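# Flip the grey finned box onto its fins

## Task

Turn the grey finned box upside down in place so it rests flat on its fins with its feet pointing up.

## Robot and tools

Robot: two arms, left_arm and right_arm, each with a two-finger parallel gripper. The gripper's fingers extend along its +z axis and separate along its y axis. end_effector_position is the point midway between the finger pads, roughly 1 cm short of the tips.

Frames: the scene frame has its origin at table height, halfway between the nominal arm bases, with +z up, +x pointing out across the table, and left_arm on the +y side. Camera image sides do not match arm names. Calibrated bases in the scene frame: left_arm at (+0.026, +0.257, +0.013) m, quat_wxyz (+1.000, 0, 0, -0.019); right_arm at (+0.001, -0.338, +0.037) m, quat_wxyz (+1.000, 0, 0, +0.016). Both bases have +z up. Each arm reports its hand pose, velocities and targets, and its wrist camera pose, in its own base frame. Fixed cameras and the table use the scene frame. Reported poses can be off by a few centimetres, more at long reach.

Row layout: every motion command uses a row of 14 numbers, each in [-1, 1]. The first 7 are for left_arm and the last 7 for right_arm, in the order dx, dy, dz, rx, ry, rz, opening. Both arms must always be filled in. dx, dy, dz, rx, ry, rz are offsets, not poses. They are measured along that arm's own base axes, counted from the arm's Hand target at the start of the action or move. rx, ry, rz form a single rotation vector, and the rotation is about the Hand target's position. Scale: 1.0 equals 0.6 m or 180 degrees. If dx, dy, dz together exceed length 1.0, the step is shortened along its direction. opening is absolute: +1 is fully open (0.094 m) and -1 is closed. Sending 0 is itself a command, so to leave a gripper unchanged, resend its current opening. To re-issue an arm's Hand target, give zeros for its six pose values.

execute_actions(actions, cameras): actions is a list of actions. Each action is a table of up to 15 rows, each row lasting one 1/30 s step. A short table repeats its last row until 15 steps are used. All rows of one action count from the same starting Hand target. The next action starts from the new Hand target, so sending the same offset again moves further. An empty list returns state and images only. cameras takes names, ["all"], or []. If omitted, you get all images for an empty list and none otherwise. An unknown camera name rejects the call.

move(target, speed, blend, opening_speed, blocking, cameras): moves each gripper in a straight line toward an offset target.
- target is one 14-number row, or a list of up to 15 rows. Every row is counted from the same starting Hand targets, not from the previous row.
- speed is in m/s, from 0.002 to 4.3, default 0.25. Rotation is capped at twice that value in rad/s. Give one number, or one per target.
- blend is in metres and rounds the corners between listed targets.
- opening_speed is in scale units per second, at least 0.2.
- blocking=false returns after about 0.5 s while the motion continues.
The whole move is capped at 10 s. It does not avoid obstacles or the other arm. Faster moves lag more, stray more and hit harder. Aiming far beyond a contact point pushes harder. Do not route a path close to an arm's own base, since that can change its shoulder posture; go around instead. The result adds a move: line with the outcome (done, off_target, moving, held, fault) and any limits. limits=paced means the pose was clipped; limits=held means steps were held back.

wait(seconds 0 to 10, cameras) lets time pass with the last commands held. stop(cameras) brakes a running move. zoom_image(camera, region [x0,y0,x1,y1], at most 504x504 px, origin top-left) enlarges part of the latest image. read_manual gives licence texts only. finished_scene(scene) ends the current scene; scene is its number as the results report it. It cannot be undone.

Cameras (672x504): cam_head_left, cam_head_right, cam_high, cam_low, cam_left_wrist, cam_right_wrist. The wrist cameras are fisheye.

Control behaviour: on each step, the commanded orientation is limited to within 40 degrees of the measured one. Position has priority over orientation. Hand target in the results is the last pose you commanded after clipping. A gripper often stops short of it because of friction or weight, sometimes by a centimetre or more, even without contact. If the gap remains, send the missing distance as an offset. An arm blocked by an object keeps pushing until you command a target back past the gripper.

Result lines:
- grip_measured is the measured opening on the command scale. With nothing held it may read up to about 2.7 mm wide.
- Past roughly 0.05 below the reading at first contact, the gripper squeezes at full force, about 50 to 64 N per pad. Close slowly on fragile items. To release, command well above grip_measured.
- grip_effort_nm is motor effort; negative means closing. It is not pad force.
- Joint torques follow the joint order. Numbers 3 and 4 wrap at ±28 N m.
- A Joint velocities line marked "within noise" means the arm is still.
- Tool commands shows the current gripper commands.

Avoid:
- Knocking the box off the table, or leaving it on the floor.
- Dropping it, letting go while it is still moving, slamming, or pushing very hard.
- Any contact or pinching between the two arms, including closing one gripper on the other's fingers.
- Arm fault stops.
- Motor overheating from long holds, stretched-out arms or pushing at unreachable poses. A MOTOR HOT line appears at 85 °C. At 100 °C that arm goes limp for 30 to 60 s.
Objects may occasionally be nudged by outside forces. The box must stay flipped after the robot lets go.

Each tool is called after ">>>" as a command line: name --argument value for each argument, lists and objects as JSON in quotes; but a table of rows of numbers goes row by row, as --pt "numbers of a row", without its own name.

## Session

>>> execute_actions --actions '[]'

Scene clock: 0.00 s.
left_arm: end_effector_position=(+0.7469, +0.0627, +0.1858) grip_measured=+1.000 grip_effort_nm=n/a end_effector_quat_wxyz=(+0.600, +0.118, +0.783, +0.112) | right_arm: end_effector_position=(+0.2461, -0.0955, +0.3388) grip_measured=+1.000 grip_effort_nm=n/a end_effector_quat_wxyz=(+0.392, +0.340, +0.834, -0.188)
Joint positions: left_arm=[0.099 1.879 1.257 0.363 0.062 0.35 0.094] | right_arm=[0.029 0.581 0.868 -1.173 0.637 0.571 0.094]
Joint velocities: within noise
Joint torques (N m): no reading
Heat: left arm: hottest elbow 34 °C; right arm: hottest elbow 32 °C.
Hand target: left_arm +0.7532, +0.0634, +0.1927; +0.607, +0.117, +0.778, +0.114 | right_arm +0.2481, -0.0955, +0.3525; +0.404, +0.343, +0.828, -0.182
Tool commands: left_gripper/opening=+1.0 right_gripper/opening=+1.0

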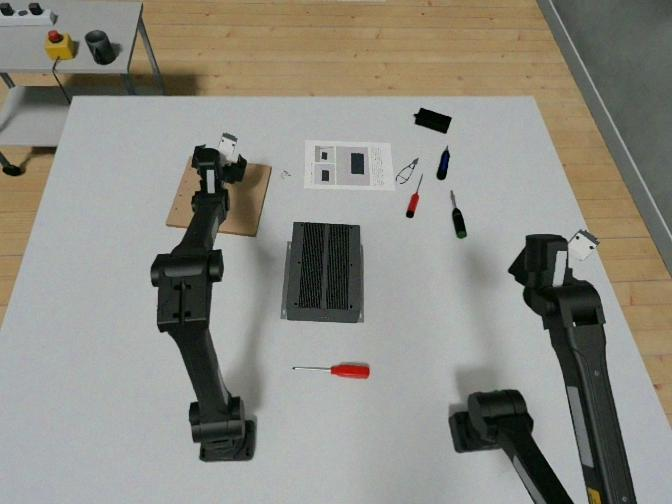

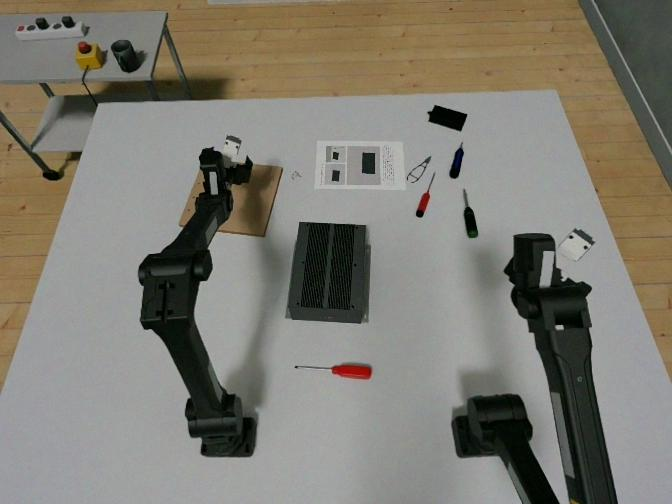

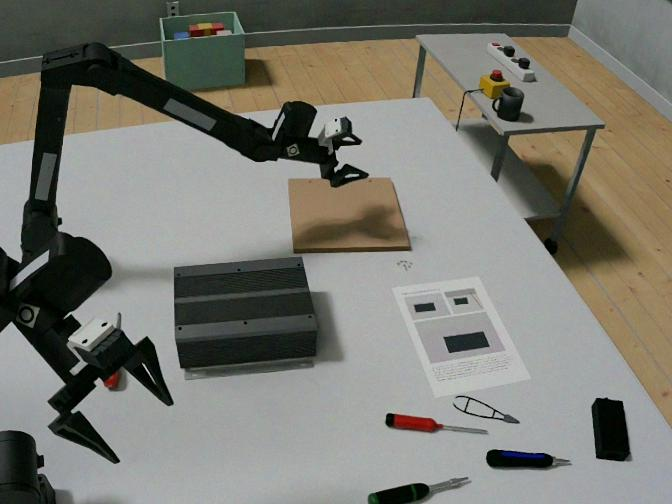

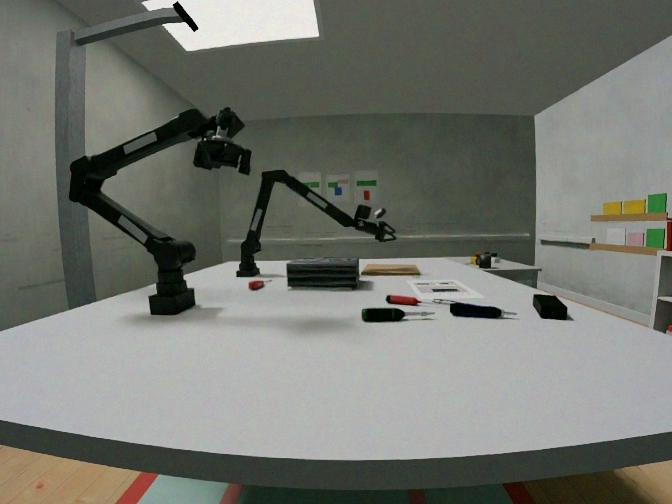

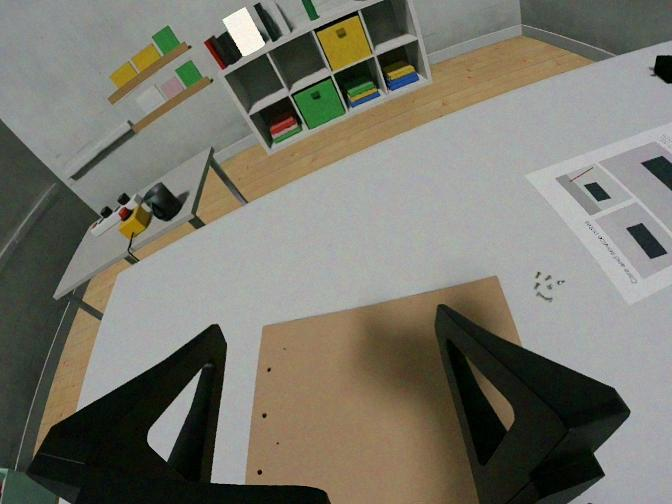

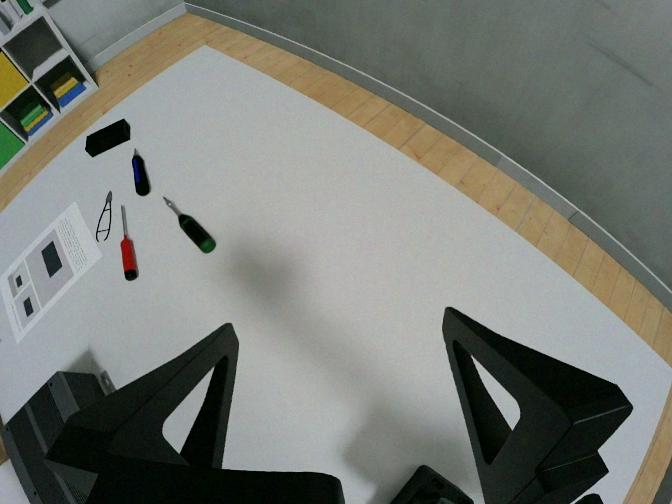

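>>> move --pt "-0.67 -0.055 0.012 -0.3576 0.4283 -0.1483 -1 0.203 0.258 -0.25 0.419 0.1146 0.3456 -1" --pt "-0.669 -0.238 -0.242 -0.3576 0.4283 -0.1483 -1 0.207 0.467 -0.533 0.419 0.1146 0.3456 -1" --speed '[0.4,0.2]' --cameras '["cam_head_left","cam_left_wrist","cam_right_wrist"]'

>>> zoom_image --camera "cam_head_left" --region '[220, 210, 440, 350]'

Scene clock: 29.13 s.
left_arm: end_effector_position=(+0.3545, -0.0760, +0.0535) grip_measured=-0.989 grip_effort_nm=-0.593 end_effector_quat_wxyz=(+0.009, +0.005, +0.866, -0.499) | right_arm: end_effector_position=(+0.3730, +0.1796, +0.0334) grip_measured=-0.986 grip_effort_nm=-0.769 end_effector_quat_wxyz=(+0.019, +0.035, +0.865, +0.500)
Joint positions: left_arm=[0.205 1.687 0.83 -1.032 1.014 0.395 0.001] | right_arm=[0.087 1.656 0.702 -0.34 -1.026 0.324 0.001]
Joint torques (N m): left_arm=[-1.49 -8.7 5.05 0.47 0.74 -0.25] | right_arm=[0.44 -9.99 4.88 1.37 -0.47 -0.04]
Heat: left arm: hottest elbow 39 °C; right arm: hottest elbow 36 °C.
Hand target: left_arm +0.3518, -0.0794, +0.0474; +0.000, +0.000, +0.865, -0.501 | right_arm +0.3721, +0.1849, +0.0325; +0.017, +0.031, +0.865, +0.500
Off the commanded pose: left_arm 0.007 m, 1 deg | right_arm 0.005 m, 0 deg.
move: done
Images, in order (width x height): cam_head_left 672x504, cam_left_wrist 672x504, cam_right_wrist 672x504.

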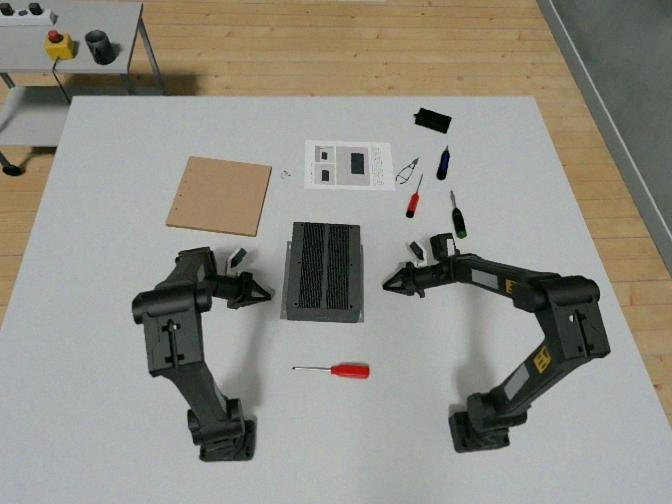

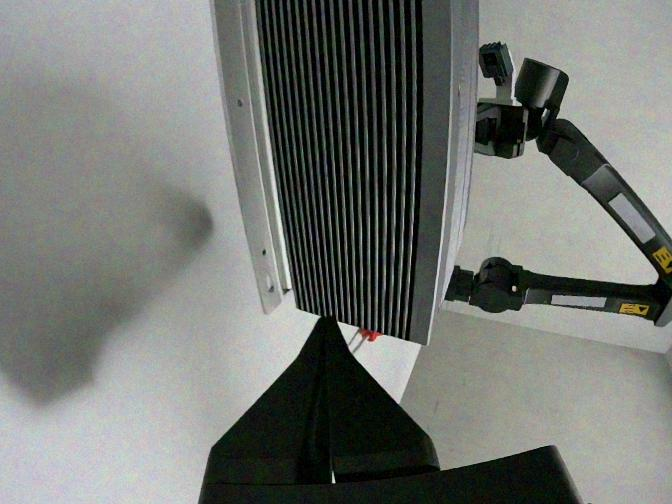

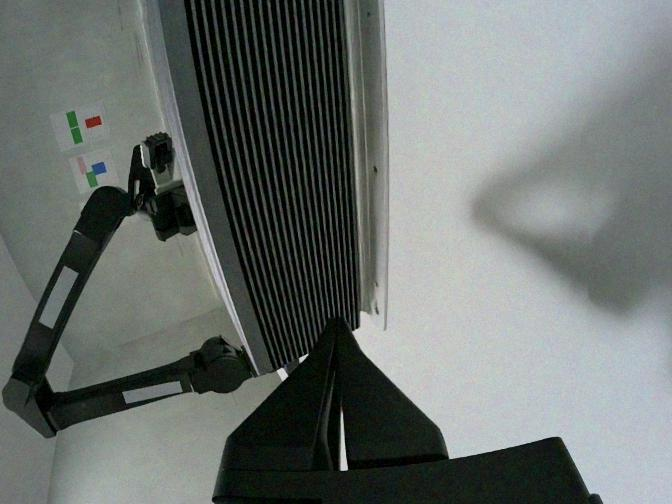

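Scaled by 2.291.

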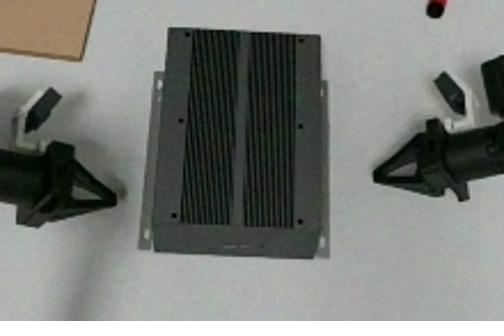

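>>> move --pt "-0.033 -0.045 -0.01 0 0 0 -1 -0.078 0.06 -0.013 0 0 0 -1" --pt "-0.03 -0.21 -0.01 0 0 0 -1 -0.078 0.225 -0.013 0 0 0 -1" --speed '[0.12,0.05]' --cameras '["cam_head_left","cam_left_wrist","cam_right_wrist"]'

>>> zoom_image --camera "cam_head_left" --region '[220, 210, 440, 350]'

Scene clock: 45.07 s.
left_arm: end_effector_position=(+0.3368, -0.1238, +0.0384) grip_measured=-0.989 grip_effort_nm=-0.593 end_effector_quat_wxyz=(+0.029, -0.085, +0.876, -0.475) | right_arm: end_effector_position=(+0.3279, +0.2516, +0.0224) grip_measured=-0.986 grip_effort_nm=-0.774 end_effector_quat_wxyz=(+0.026, +0.102, +0.867, +0.487)
Joint positions: left_arm=[0.059 1.532 0.604 -0.495 0.984 -0.214 0.001] | right_arm=[0.342 1.589 0.505 0.185 -0.837 0.884 0.001]
Joint torques (N m): left_arm=[-17.14 -5.77 7.17 3.37 2.88 -0.45] | right_arm=[11.75 -4.07 9.13 3.78 -0.04 0.06]
Heat: left arm: hottest elbow 38 °C; right arm: hottest elbow 37 °C.
Hand target: left_arm +0.3338, -0.2055, +0.0415; +0.000, +0.000, +0.865, -0.501 | right_arm +0.3254, +0.3198, +0.0247; +0.017, +0.031, +0.866, +0.500
Off the commanded pose: left_arm 0.082 m, 11 deg | right_arm 0.068 m, 8 deg.
move: off_target (left_arm, right_arm)
Images, in order (width x height): cam_head_left 672x504, cam_left_wrist 672x504, cam_right_wrist 672x504.

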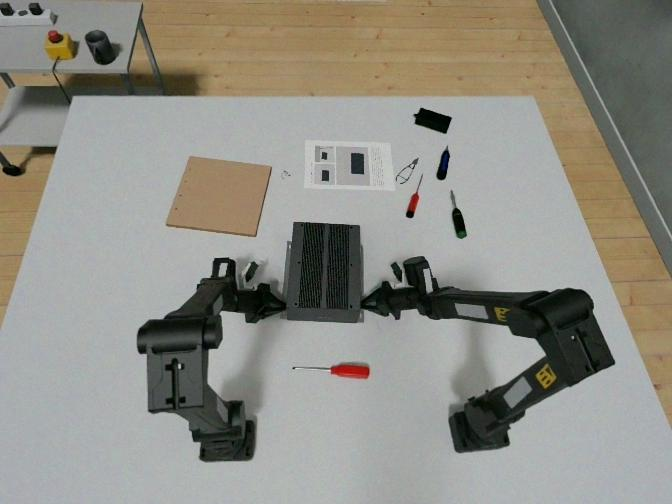

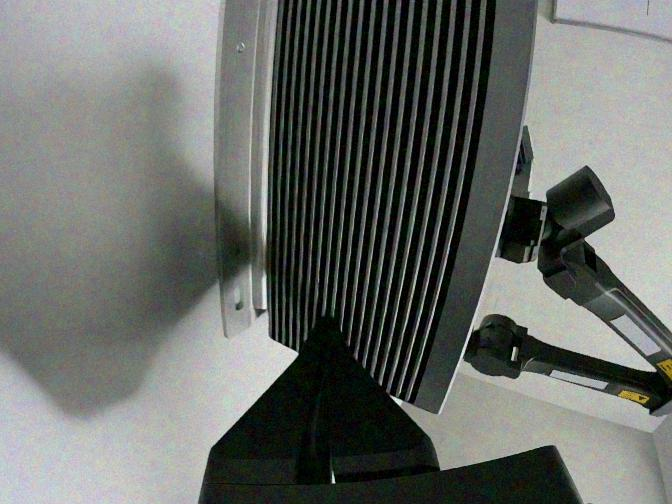

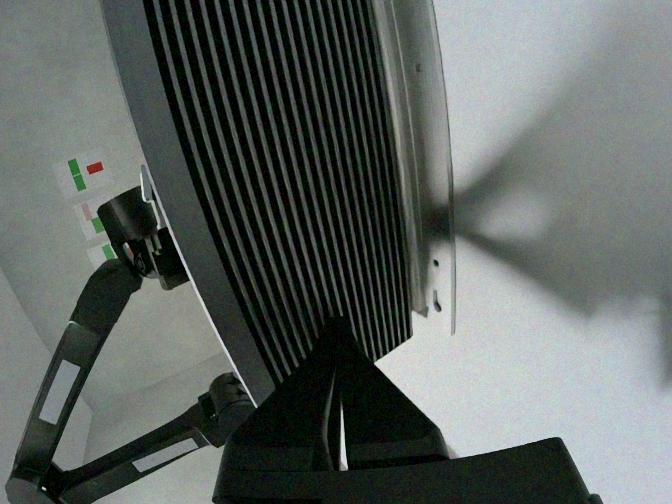

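Scaled by 2.291.

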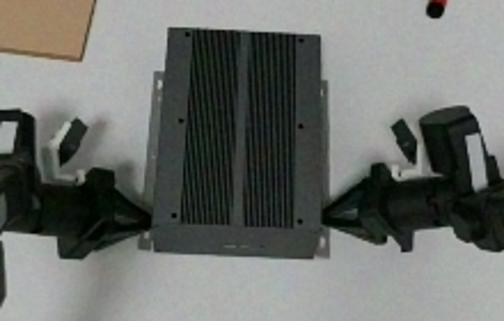

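>>> move --pt "0.02 0 0.12 0 0 0 -1 0.02 0.0 0.12 0 0 0 -1" --pt "0.07 -0.01 0.25 0 0 0 -1 0.07 0.01 0.25 0 0 0 -1" --pt "0.15 -0.025 0.34 0 0 0 -1 0.15 0.02 0.34 0 0 0 -1" --pt "0.25 -0.035 0.38 0 0 0 -1 0.25 0.02 0.38 0 0 0 -1" --speed 0.08 --blend 0.02 --cameras '["cam_head_left","cam_low","cam_left_wrist","cam_right_wrist"]'

Scene clock: 60.80 s.
left_arm: end_effector_position=(+0.4841, -0.1360, +0.2245) grip_measured=-0.989 grip_effort_nm=-0.589 end_effector_quat_wxyz=(+0.015, -0.083, +0.885, -0.458) | right_arm: end_effector_position=(+0.4738, +0.2341, +0.1936) grip_measured=-0.986 grip_effort_nm=-0.764 end_effector_quat_wxyz=(+0.014, +0.142, +0.883, +0.448)
Joint positions: left_arm=[0.007 1.57 1.272 -1.109 0.941 -0.264 0.001] | right_arm=[0.219 1.525 1.121 -0.676 -0.825 0.756 0.001]
Joint torques (N m): left_arm=[-13.63 -12.51 14.39 0.65 4.38 -0.23] | right_arm=[11.05 -11.81 15.79 2.69 -4.17 -0.15]
Heat: left arm: hottest wrist yaw 44 °C; right arm: hottest elbow 41 °C.
Hand target: left_arm +0.4838, -0.2266, +0.2694; -0.001, +0.000, +0.865, -0.501 | right_arm +0.4754, +0.3318, +0.2528; +0.017, +0.031, +0.865, +0.500
Off the commanded pose: left_arm 0.101 m, 11 deg | right_arm 0.114 m, 14 deg.
move: off_target (left_arm, right_arm)
Images, in order (width x height): cam_head_left 672x504, cam_low 672x504, cam_left_wrist 672x504, cam_right_wrist 672x504.

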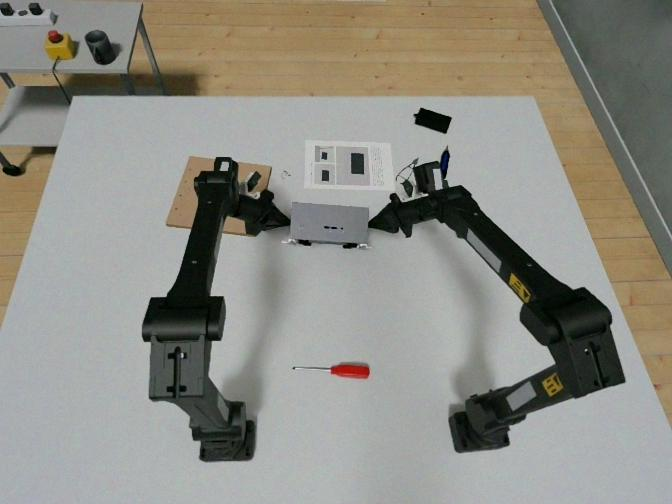

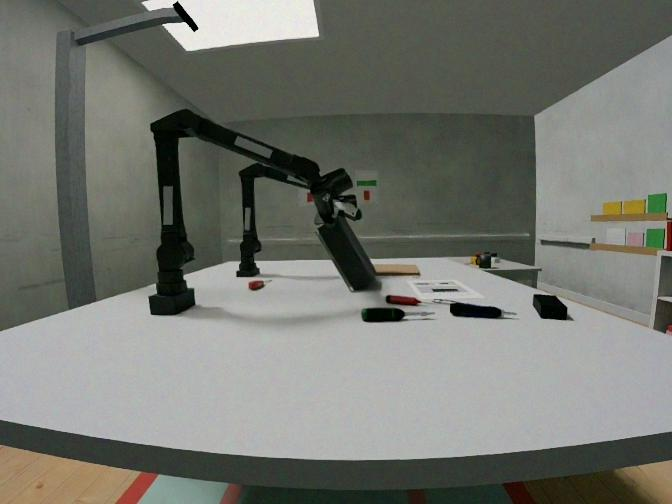

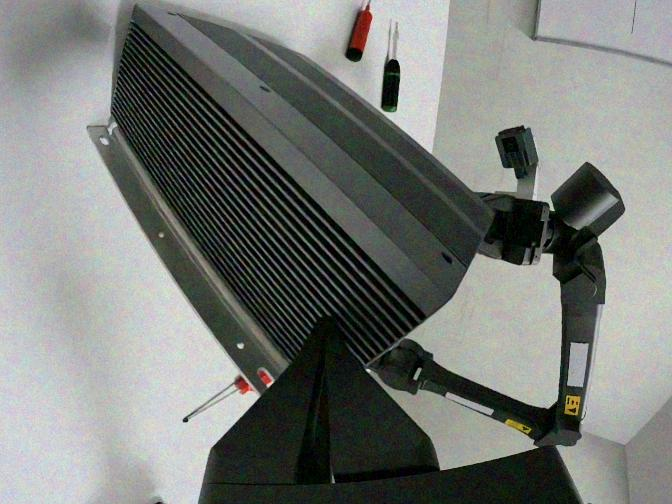

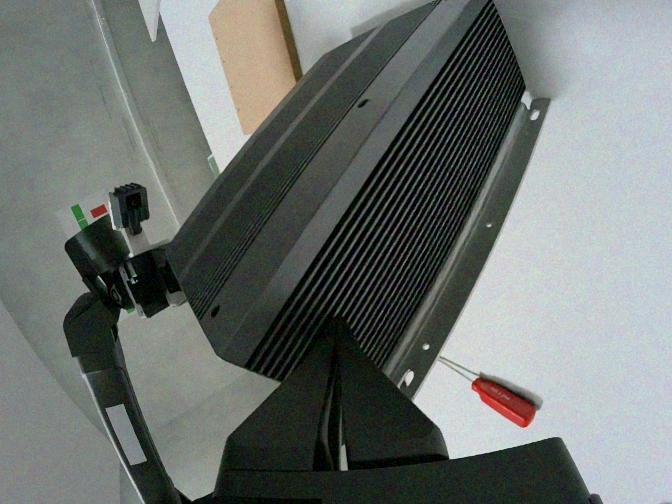

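>>> move --pt "0.09 0.0 0.0 0 0 0 -1 0.09 0.0 0.0 0 0 0 -1" --pt "0.165 0.005 -0.06 0 0 0 -1 0.165 -0.01 -0.06 0 0 0 -1" --speed 0.07 --cameras '["cam_head_left","cam_low"]'

>>> zoom_image --camera "cam_low" --region '[320, 180, 420, 310]'

Scene clock: 71.03 s.
left_arm: end_effector_position=(+0.5945, -0.1327, +0.2382) grip_measured=-0.989 grip_effort_nm=-0.589 end_effector_quat_wxyz=(+0.047, -0.061, +0.874, -0.480) | right_arm: end_effector_position=(+0.5820, +0.2310, +0.2071) grip_measured=-0.986 grip_effort_nm=-0.769 end_effector_quat_wxyz=(+0.040, +0.112, +0.872, +0.476)
Joint positions: left_arm=[0.019 1.817 1.609 -1.134 0.989 -0.243 0.001] | right_arm=[0.162 1.765 1.435 -0.729 -0.896 0.668 0.001]
Joint torques (N m): left_arm=[-12.57 -14.33 10.77 0.4 2.52 0.01] | right_arm=[10.99 -13.39 12.29 2.41 -2.51 -0.16]
Heat: left arm: hottest wrist yaw 53 °C; right arm: hottest elbow 44 °C.
Hand target: left_arm +0.5828, -0.2236, +0.2336; +0.000, +0.000, +0.865, -0.501 | right_arm +0.5743, +0.3259, +0.2168; +0.017, +0.031, +0.865, +0.500
Off the commanded pose: left_arm 0.092 m, 9 deg | right_arm 0.096 m, 10 deg.
move: off_target (left_arm, right_arm)
Images, in order (width x height): cam_head_left 672x504, cam_low 672x504.

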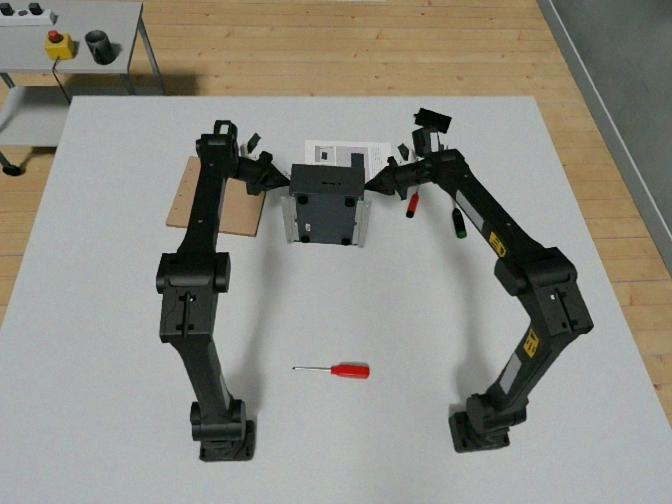

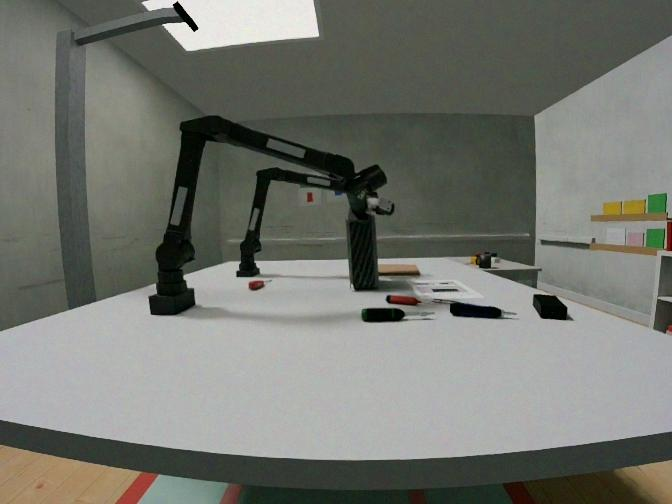

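Scaled by 3.877.

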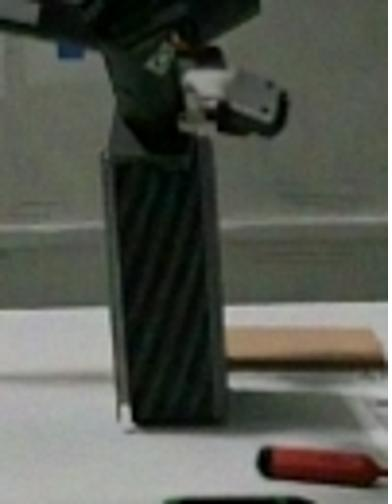

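>>> move --pt "0.036 0.0 -0.03 0 0 0 -1 0.036 0.0 -0.05 0 0 0 -1" --pt "0.036 0.11 -0.05 0 0 0 -1 0.036 -0.11 -0.07 0 0 0 -1" --pt "0.036 0.25 -0.03 0 0 0 -1 0.04 -0.235 -0.04 0 0 0 -1" --pt "0.036 0.25 -0.306 0 0 0 -1 0.045 -0.235 -0.315 0 0 0 -1" --speed '[0.06,0.06,0.12,0.2]' --cameras '["cam_head_left","cam_low","cam_left_wrist","cam_right_wrist"]'

>>> zoom_image --camera "cam_low" --region '[320, 180, 420, 310]'

>>> zoom_image --camera "cam_head_left" --region '[220, 130, 440, 270]'

Scene clock: 84.77 s.
left_arm: end_effector_position=(+0.6024, -0.0711, +0.0612) grip_measured=-0.989 grip_effort_nm=-0.584 end_effector_quat_wxyz=(+0.002, -0.002, +0.865, -0.501) | right_arm: end_effector_position=(+0.5962, +0.1861, +0.0259) grip_measured=-0.986 grip_effort_nm=-0.764 end_effector_quat_wxyz=(+0.009, +0.035, +0.867, +0.498)
Joint positions: left_arm=[0.13 2.162 1.647 -1.265 1.038 0.244 0.001] | right_arm=[0.065 2.107 1.44 -0.696 -1.029 0.263 0.001]
Joint torques (N m): left_arm=[-1.2 -17.79 7.92 0.66 0.58 -0.06] | right_arm=[-1.14 -18.78 6.94 1.43 -0.74 -0.15]
Heat: left arm: hottest wrist yaw 47 °C; right arm: hottest elbow 45 °C.
Hand target: left_arm +0.6043, -0.0735, +0.0499; +0.000, +0.000, +0.865, -0.501 | right_arm +0.6014, +0.1849, +0.0279; +0.017, +0.031, +0.865, +0.500
Off the commanded pose: left_arm 0.012 m, 0 deg | right_arm 0.006 m, 1 deg.
move: off_target (left_arm)
Images, in order (width x height): cam_head_left 672x504, cam_low 672x504, cam_left_wrist 672x504, cam_right_wrist 672x504.

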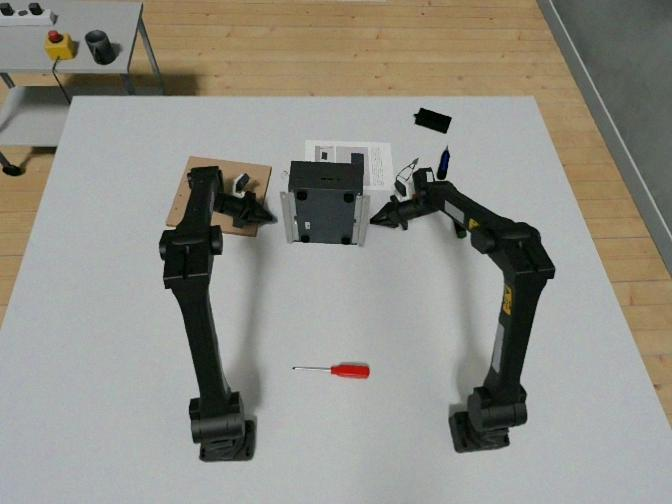

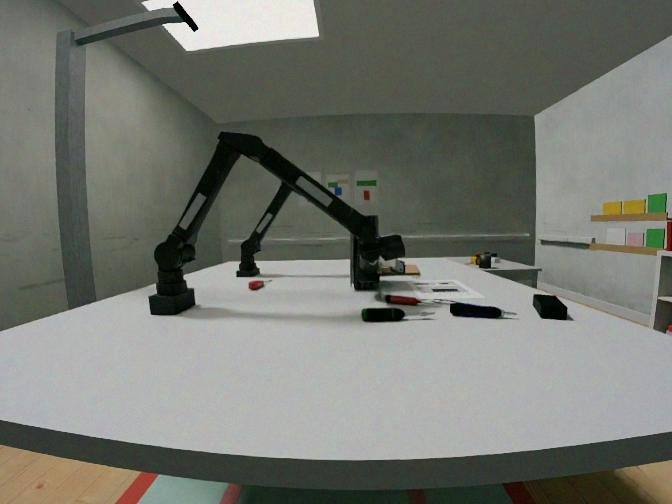

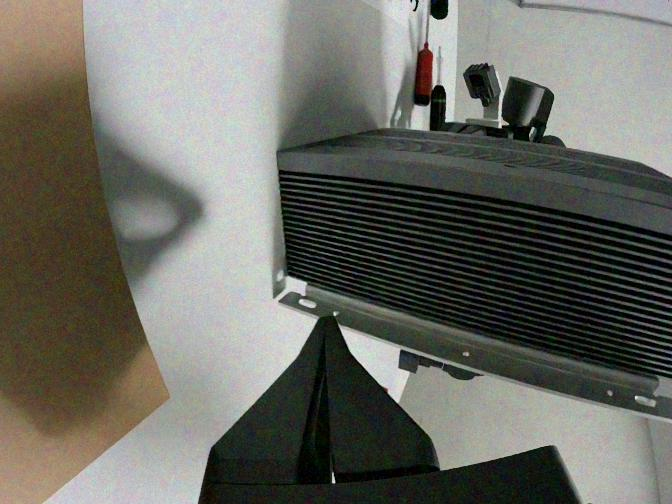

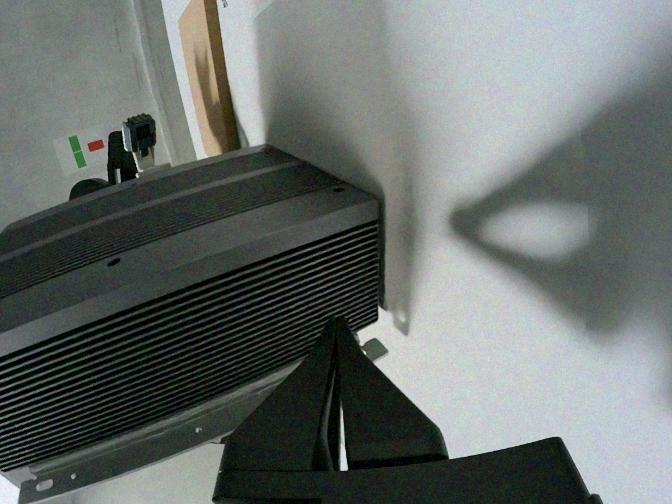

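Scaled by 3.877.

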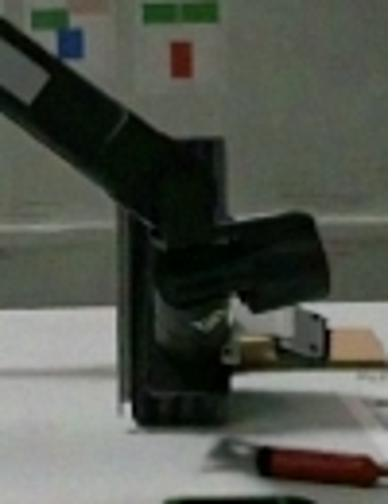

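Scaled by 2.291.

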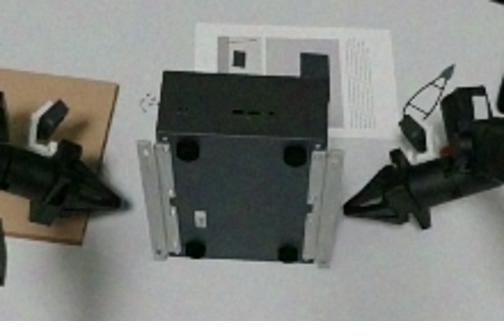

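>>> move --pt "0.0 -0.178 0.0 0 0 0 -1 0.0 0.167 0.0 0 0 0 -1" --pt "-0.548 -0.174 0.0 0 0 0 -1 -0.535 0.159 0.0 0 0 0 -1" --speed '[0.07,0.07]' --cameras '["cam_head_left","cam_low","cam_left_wrist","cam_right_wrist"]'

>>> zoom_image --camera "cam_head_left" --region '[220, 230, 440, 370]'

Scene clock: 103.30 s.
left_arm: end_effector_position=(+0.2942, -0.1419, +0.0396) grip_measured=-0.989 grip_effort_nm=-0.584 end_effector_quat_wxyz=(+0.025, -0.038, +0.878, -0.477) | right_arm: end_effector_position=(+0.3056, +0.2338, +0.0150) grip_measured=-0.986 grip_effort_nm=-0.764 end_effector_quat_wxyz=(+0.046, +0.091, +0.874, +0.475)
Joint positions: left_arm=[0.008 1.453 0.514 -0.497 0.99 -0.151 0.001] | right_arm=[0.324 1.545 0.426 0.205 -0.813 0.824 0.001]
Joint torques (N m): left_arm=[-8.82 -7.59 4.68 0.94 2.79 -0.3] | right_arm=[8.64 -8.47 4.81 2.45 -2.39 0.05]
Heat: left arm: hottest elbow 41 °C; right arm: hottest elbow 42 °C.
Hand target: left_arm +0.2755, -0.1779, +0.0498; -0.001, +0.000, +0.865, -0.501 | right_arm +0.2804, +0.2803, +0.0280; +0.017, +0.031, +0.865, +0.500
Off the commanded pose: left_arm 0.042 m, 6 deg | right_arm 0.054 m, 8 deg.
move: off_target (left_arm, right_arm)
Images, in order (width x height): cam_head_left 672x504, cam_low 672x504, cam_left_wrist 672x504, cam_right_wrist 672x504.

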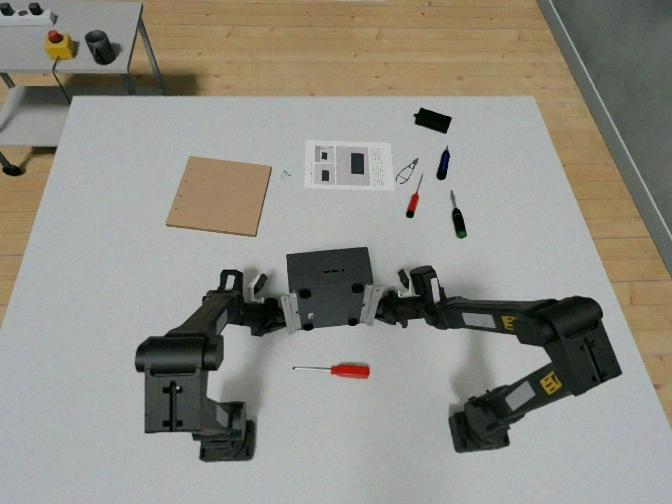

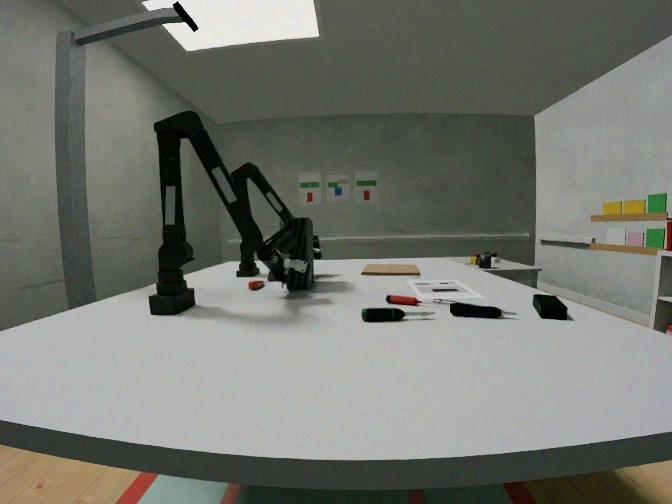

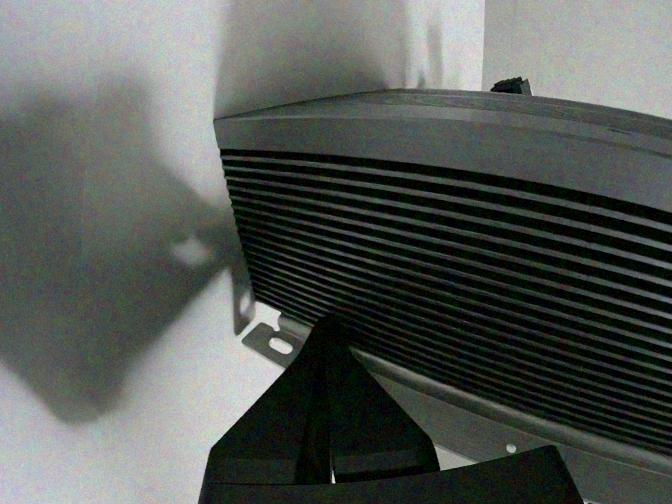

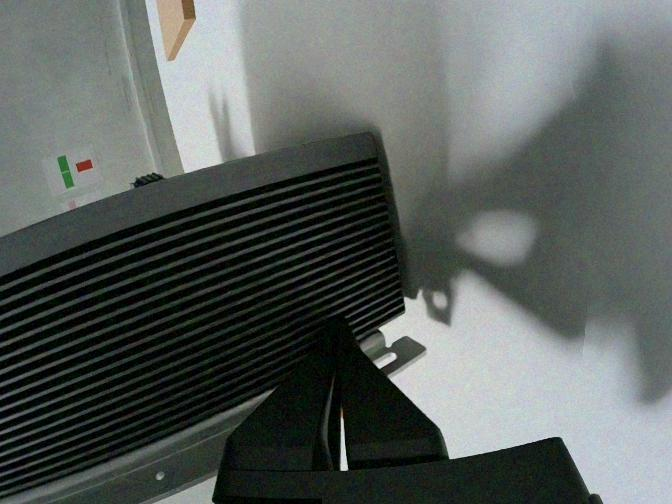

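Scaled by 2.291.

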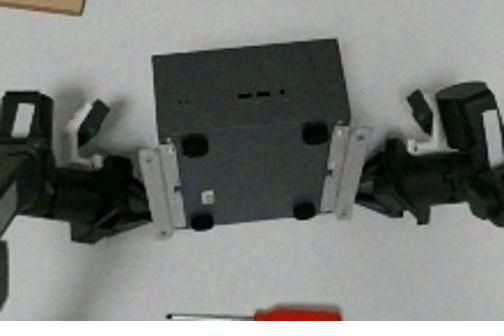

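>>> move --pt "0.01 0.06 0 0 0 0 -1 0.02 -0.07 0 0 0 0 -1" --pt "0.03 0.165 0 0 0 0 -1 0.04 -0.16 0 0 0 0 -1" --pt "0.09 0.165 0.25 0 0 0 -1 0.102 -0.16 0.257 0 0 0 -1" --speed '[0.06,0.1,0.2]' --cameras '["cam_head_left","cam_low","cam_left_wrist","cam_right_wrist"]'

>>> zoom_image --camera "cam_head_left" --region '[220, 230, 440, 370]'

Scene clock: 117.63 s.
left_arm: end_effector_position=(+0.3200, -0.0779, +0.1884) grip_measured=-0.989 grip_effort_nm=-0.593 end_effector_quat_wxyz=(-0.012, -0.015, +0.864, -0.503) | right_arm: end_effector_position=(+0.3246, +0.1871, +0.1670) grip_measured=-0.986 grip_effort_nm=-0.759 end_effector_quat_wxyz=(-0.001, +0.037, +0.867, +0.496)
Joint positions: left_arm=[0.221 1.378 0.907 -1.478 1.011 0.397 0.001] | right_arm=[0.124 1.252 0.743 -0.792 -1.017 0.36 0.001]
Joint torques (N m): left_arm=[-1.55 -7.65 10.32 -0.25 0.65 -0.01] | right_arm=[-2.2 -6.18 10.55 0.64 -0.73 -0.21]
Heat: left arm: hottest wrist yaw 43 °C; right arm: hottest elbow 41 °C.
Hand target: left_arm +0.3295, -0.0788, +0.1998; +0.000, +0.000, +0.865, -0.501 | right_arm +0.3416, +0.1843, +0.1821; +0.017, +0.031, +0.865, +0.500
Off the commanded pose: left_arm 0.015 m, 2 deg | right_arm 0.023 m, 2 deg.
move: off_target (left_arm, right_arm)
Images, in order (width x height): cam_head_left 672x504, cam_low 672x504, cam_left_wrist 672x504, cam_right_wrist 672x504.

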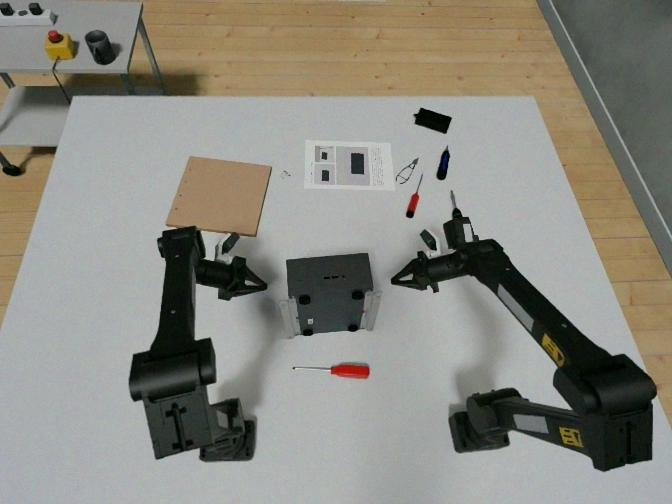

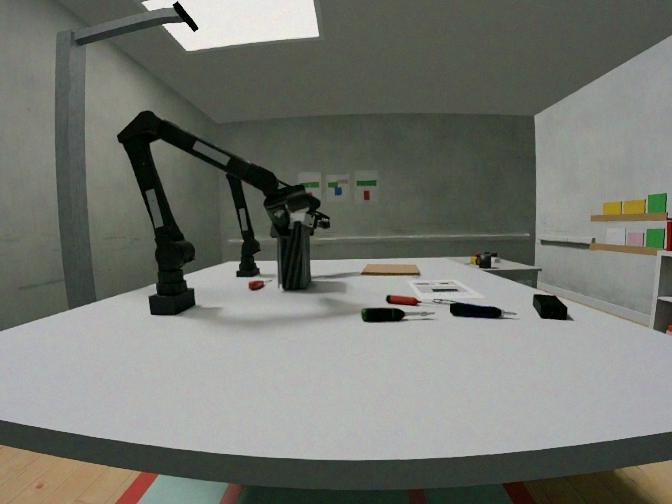

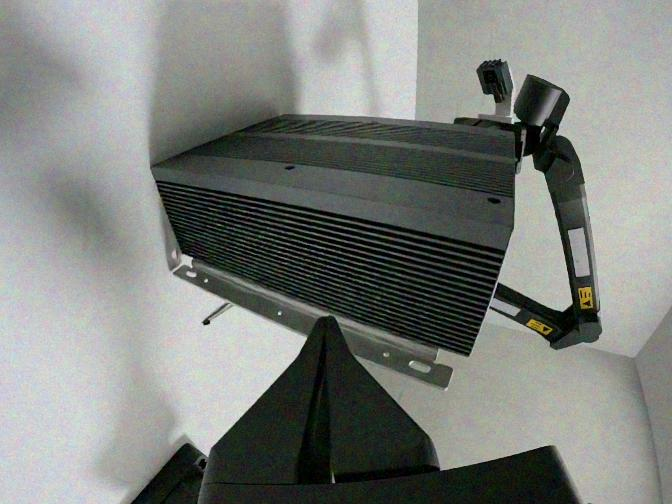

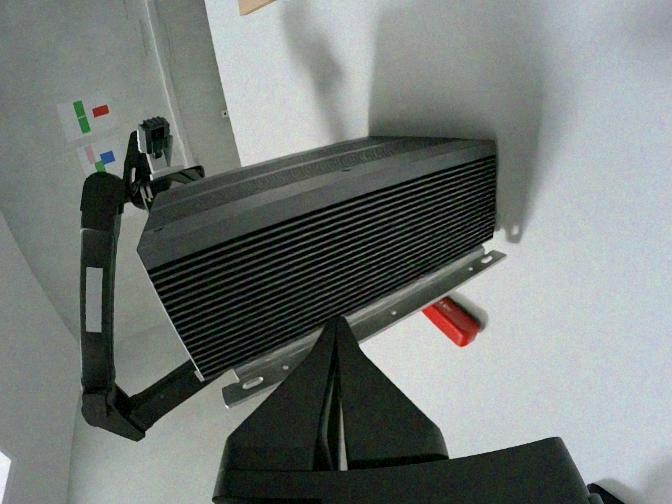

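Scaled by 2.291.

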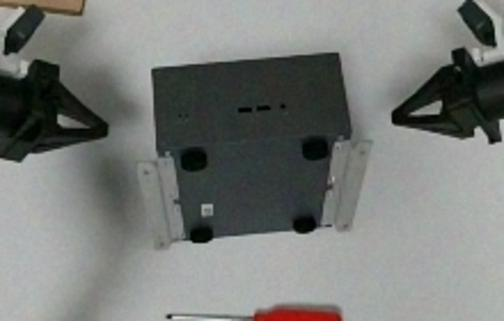

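>>> move --pt "0.01 -0.06 0.01 0 0 0 -1 0.0 0.06 0.01 0 0 0 -1" --pt "0.01 -0.227 0.01 0 0 0 -1 0.0 0.226 0.01 0 0 0 -1" --speed '[0.1,0.06]' --cameras '["cam_head_left","cam_low","cam_left_wrist","cam_right_wrist"]'

Scene clock: 136.80 s.
left_arm: end_effector_position=(+0.3707, -0.1396, +0.2047) grip_measured=-0.989 grip_effort_nm=-0.579 end_effector_quat_wxyz=(+0.059, -0.062, +0.879, -0.469) | right_arm: end_effector_position=(+0.3617, +0.2348, +0.1679) grip_measured=-0.986 grip_effort_nm=-0.764 end_effector_quat_wxyz=(+0.041, +0.125, +0.877, +0.462)
Joint positions: left_arm=[0.004 1.251 0.874 -0.915 0.959 -0.283 0.001] | right_arm=[0.288 1.248 0.742 -0.443 -0.795 0.841 0.001]
Joint torques (N m): left_arm=[-14.8 -7.3 6.84 0.92 3.29 -0.3] | right_arm=[12.86 -5.42 10.4 4.37 -2.86 0.08]
Heat: left arm: hottest elbow 40 °C; right arm: hottest elbow 41 °C.
Hand target: left_arm +0.3355, -0.2151, +0.2059; +0.000, +0.000, +0.865, -0.501 | right_arm +0.3416, +0.3199, +0.1881; +0.017, +0.031, +0.865, +0.500
Off the commanded pose: left_arm 0.083 m, 11 deg | right_arm 0.090 m, 12 deg.
move: off_target (left_arm, right_arm)
Images, in order (width x height): cam_head_left 672x504, cam_low 672x504, cam_left_wrist 672x504, cam_right_wrist 672x504.

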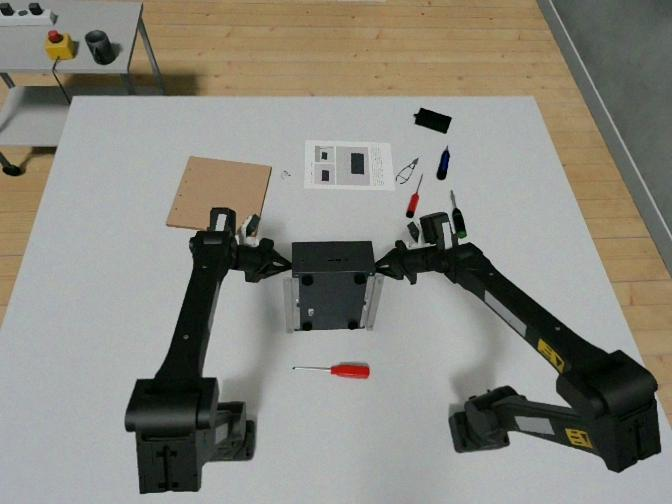

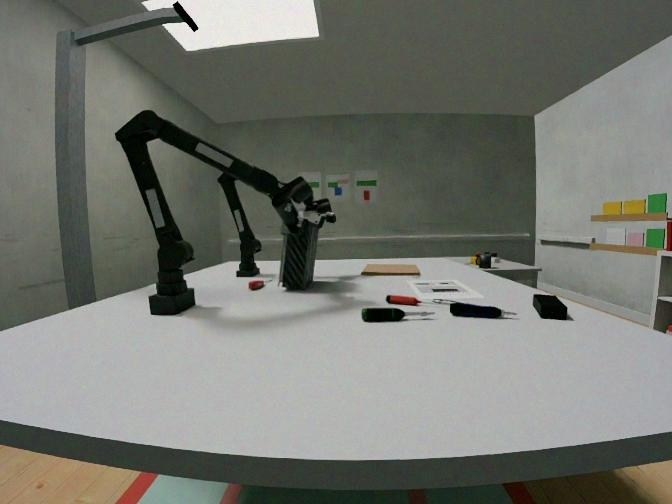

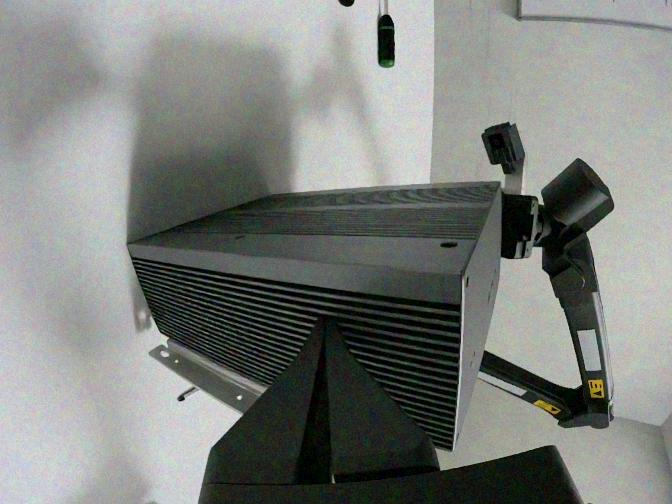

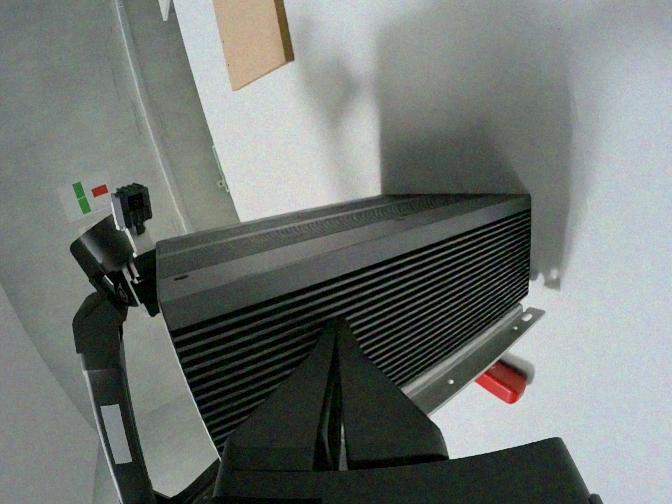

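>>> move --pt "0.167 -0.01 0.0 0 0 0 -1 0.167 0.015 0.0 0 0 0 -1" --pt "0.292 -0.02 -0.05 0 0 0 -1 0.292 0.025 -0.05 0 0 0 -1" --pt "0.342 -0.025 -0.125 0 0 0 -1 0.342 0.03 -0.125 0 0 0 -1" --pt "0.358 -0.025 -0.19 0 0 0 -1 0.358 0.03 -0.19 0 0 0 -1" --speed 0.065 --blend 0.02 --cameras '["cam_head_left","cam_low"]'

Scene clock: 150.27 s.
left_arm: end_effector_position=(+0.5430, -0.1322, +0.0660) grip_measured=-0.989 grip_effort_nm=-0.579 end_effector_quat_wxyz=(+0.012, -0.087, +0.881, -0.466) | right_arm: end_effector_position=(+0.5140, +0.2366, +0.0078) grip_measured=-0.986 grip_effort_nm=-0.764 end_effector_quat_wxyz=(-0.030, +0.145, +0.886, +0.440)
Joint positions: left_arm=[0.017 1.902 1.255 -0.769 0.961 -0.261 0.001] | right_arm=[0.2 1.941 1.13 -0.4 -0.861 0.691 0.001]
Joint torques (N m): left_arm=[-13.8 -15.09 11.88 1.51 3.7 -0.12] | right_arm=[10.17 -17.79 15.1 4.19 -3.73 -0.03]
Heat: left arm: hottest wrist yaw 50 °C; right arm: hottest elbow 44 °C.
Hand target: left_arm +0.5502, -0.2301, +0.0917; -0.001, +0.000, +0.865, -0.501 | right_arm +0.5563, +0.3379, +0.0741; +0.017, +0.031, +0.865, +0.500
Off the commanded pose: left_arm 0.102 m, 11 deg | right_arm 0.128 m, 16 deg.
move: off_target (left_arm, right_arm)
Images, in order (width x height): cam_head_left 672x504, cam_low 672x504.

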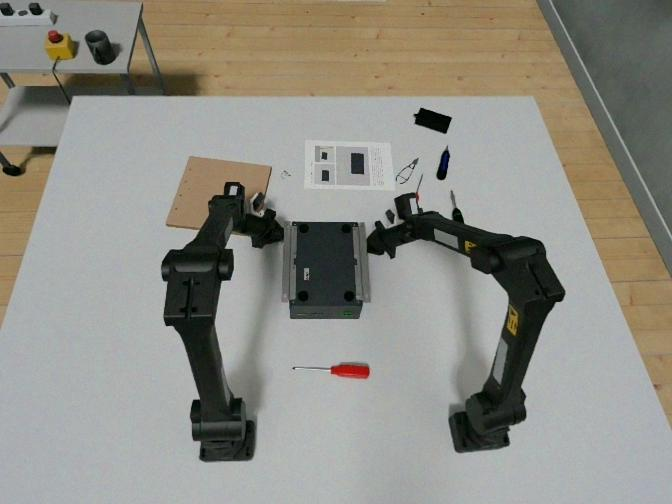

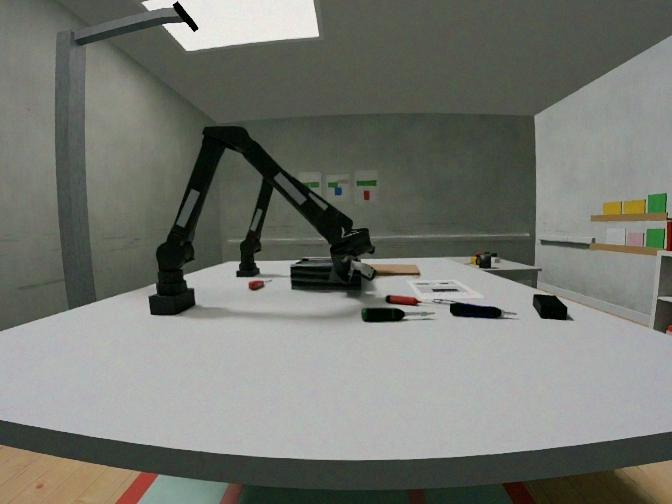

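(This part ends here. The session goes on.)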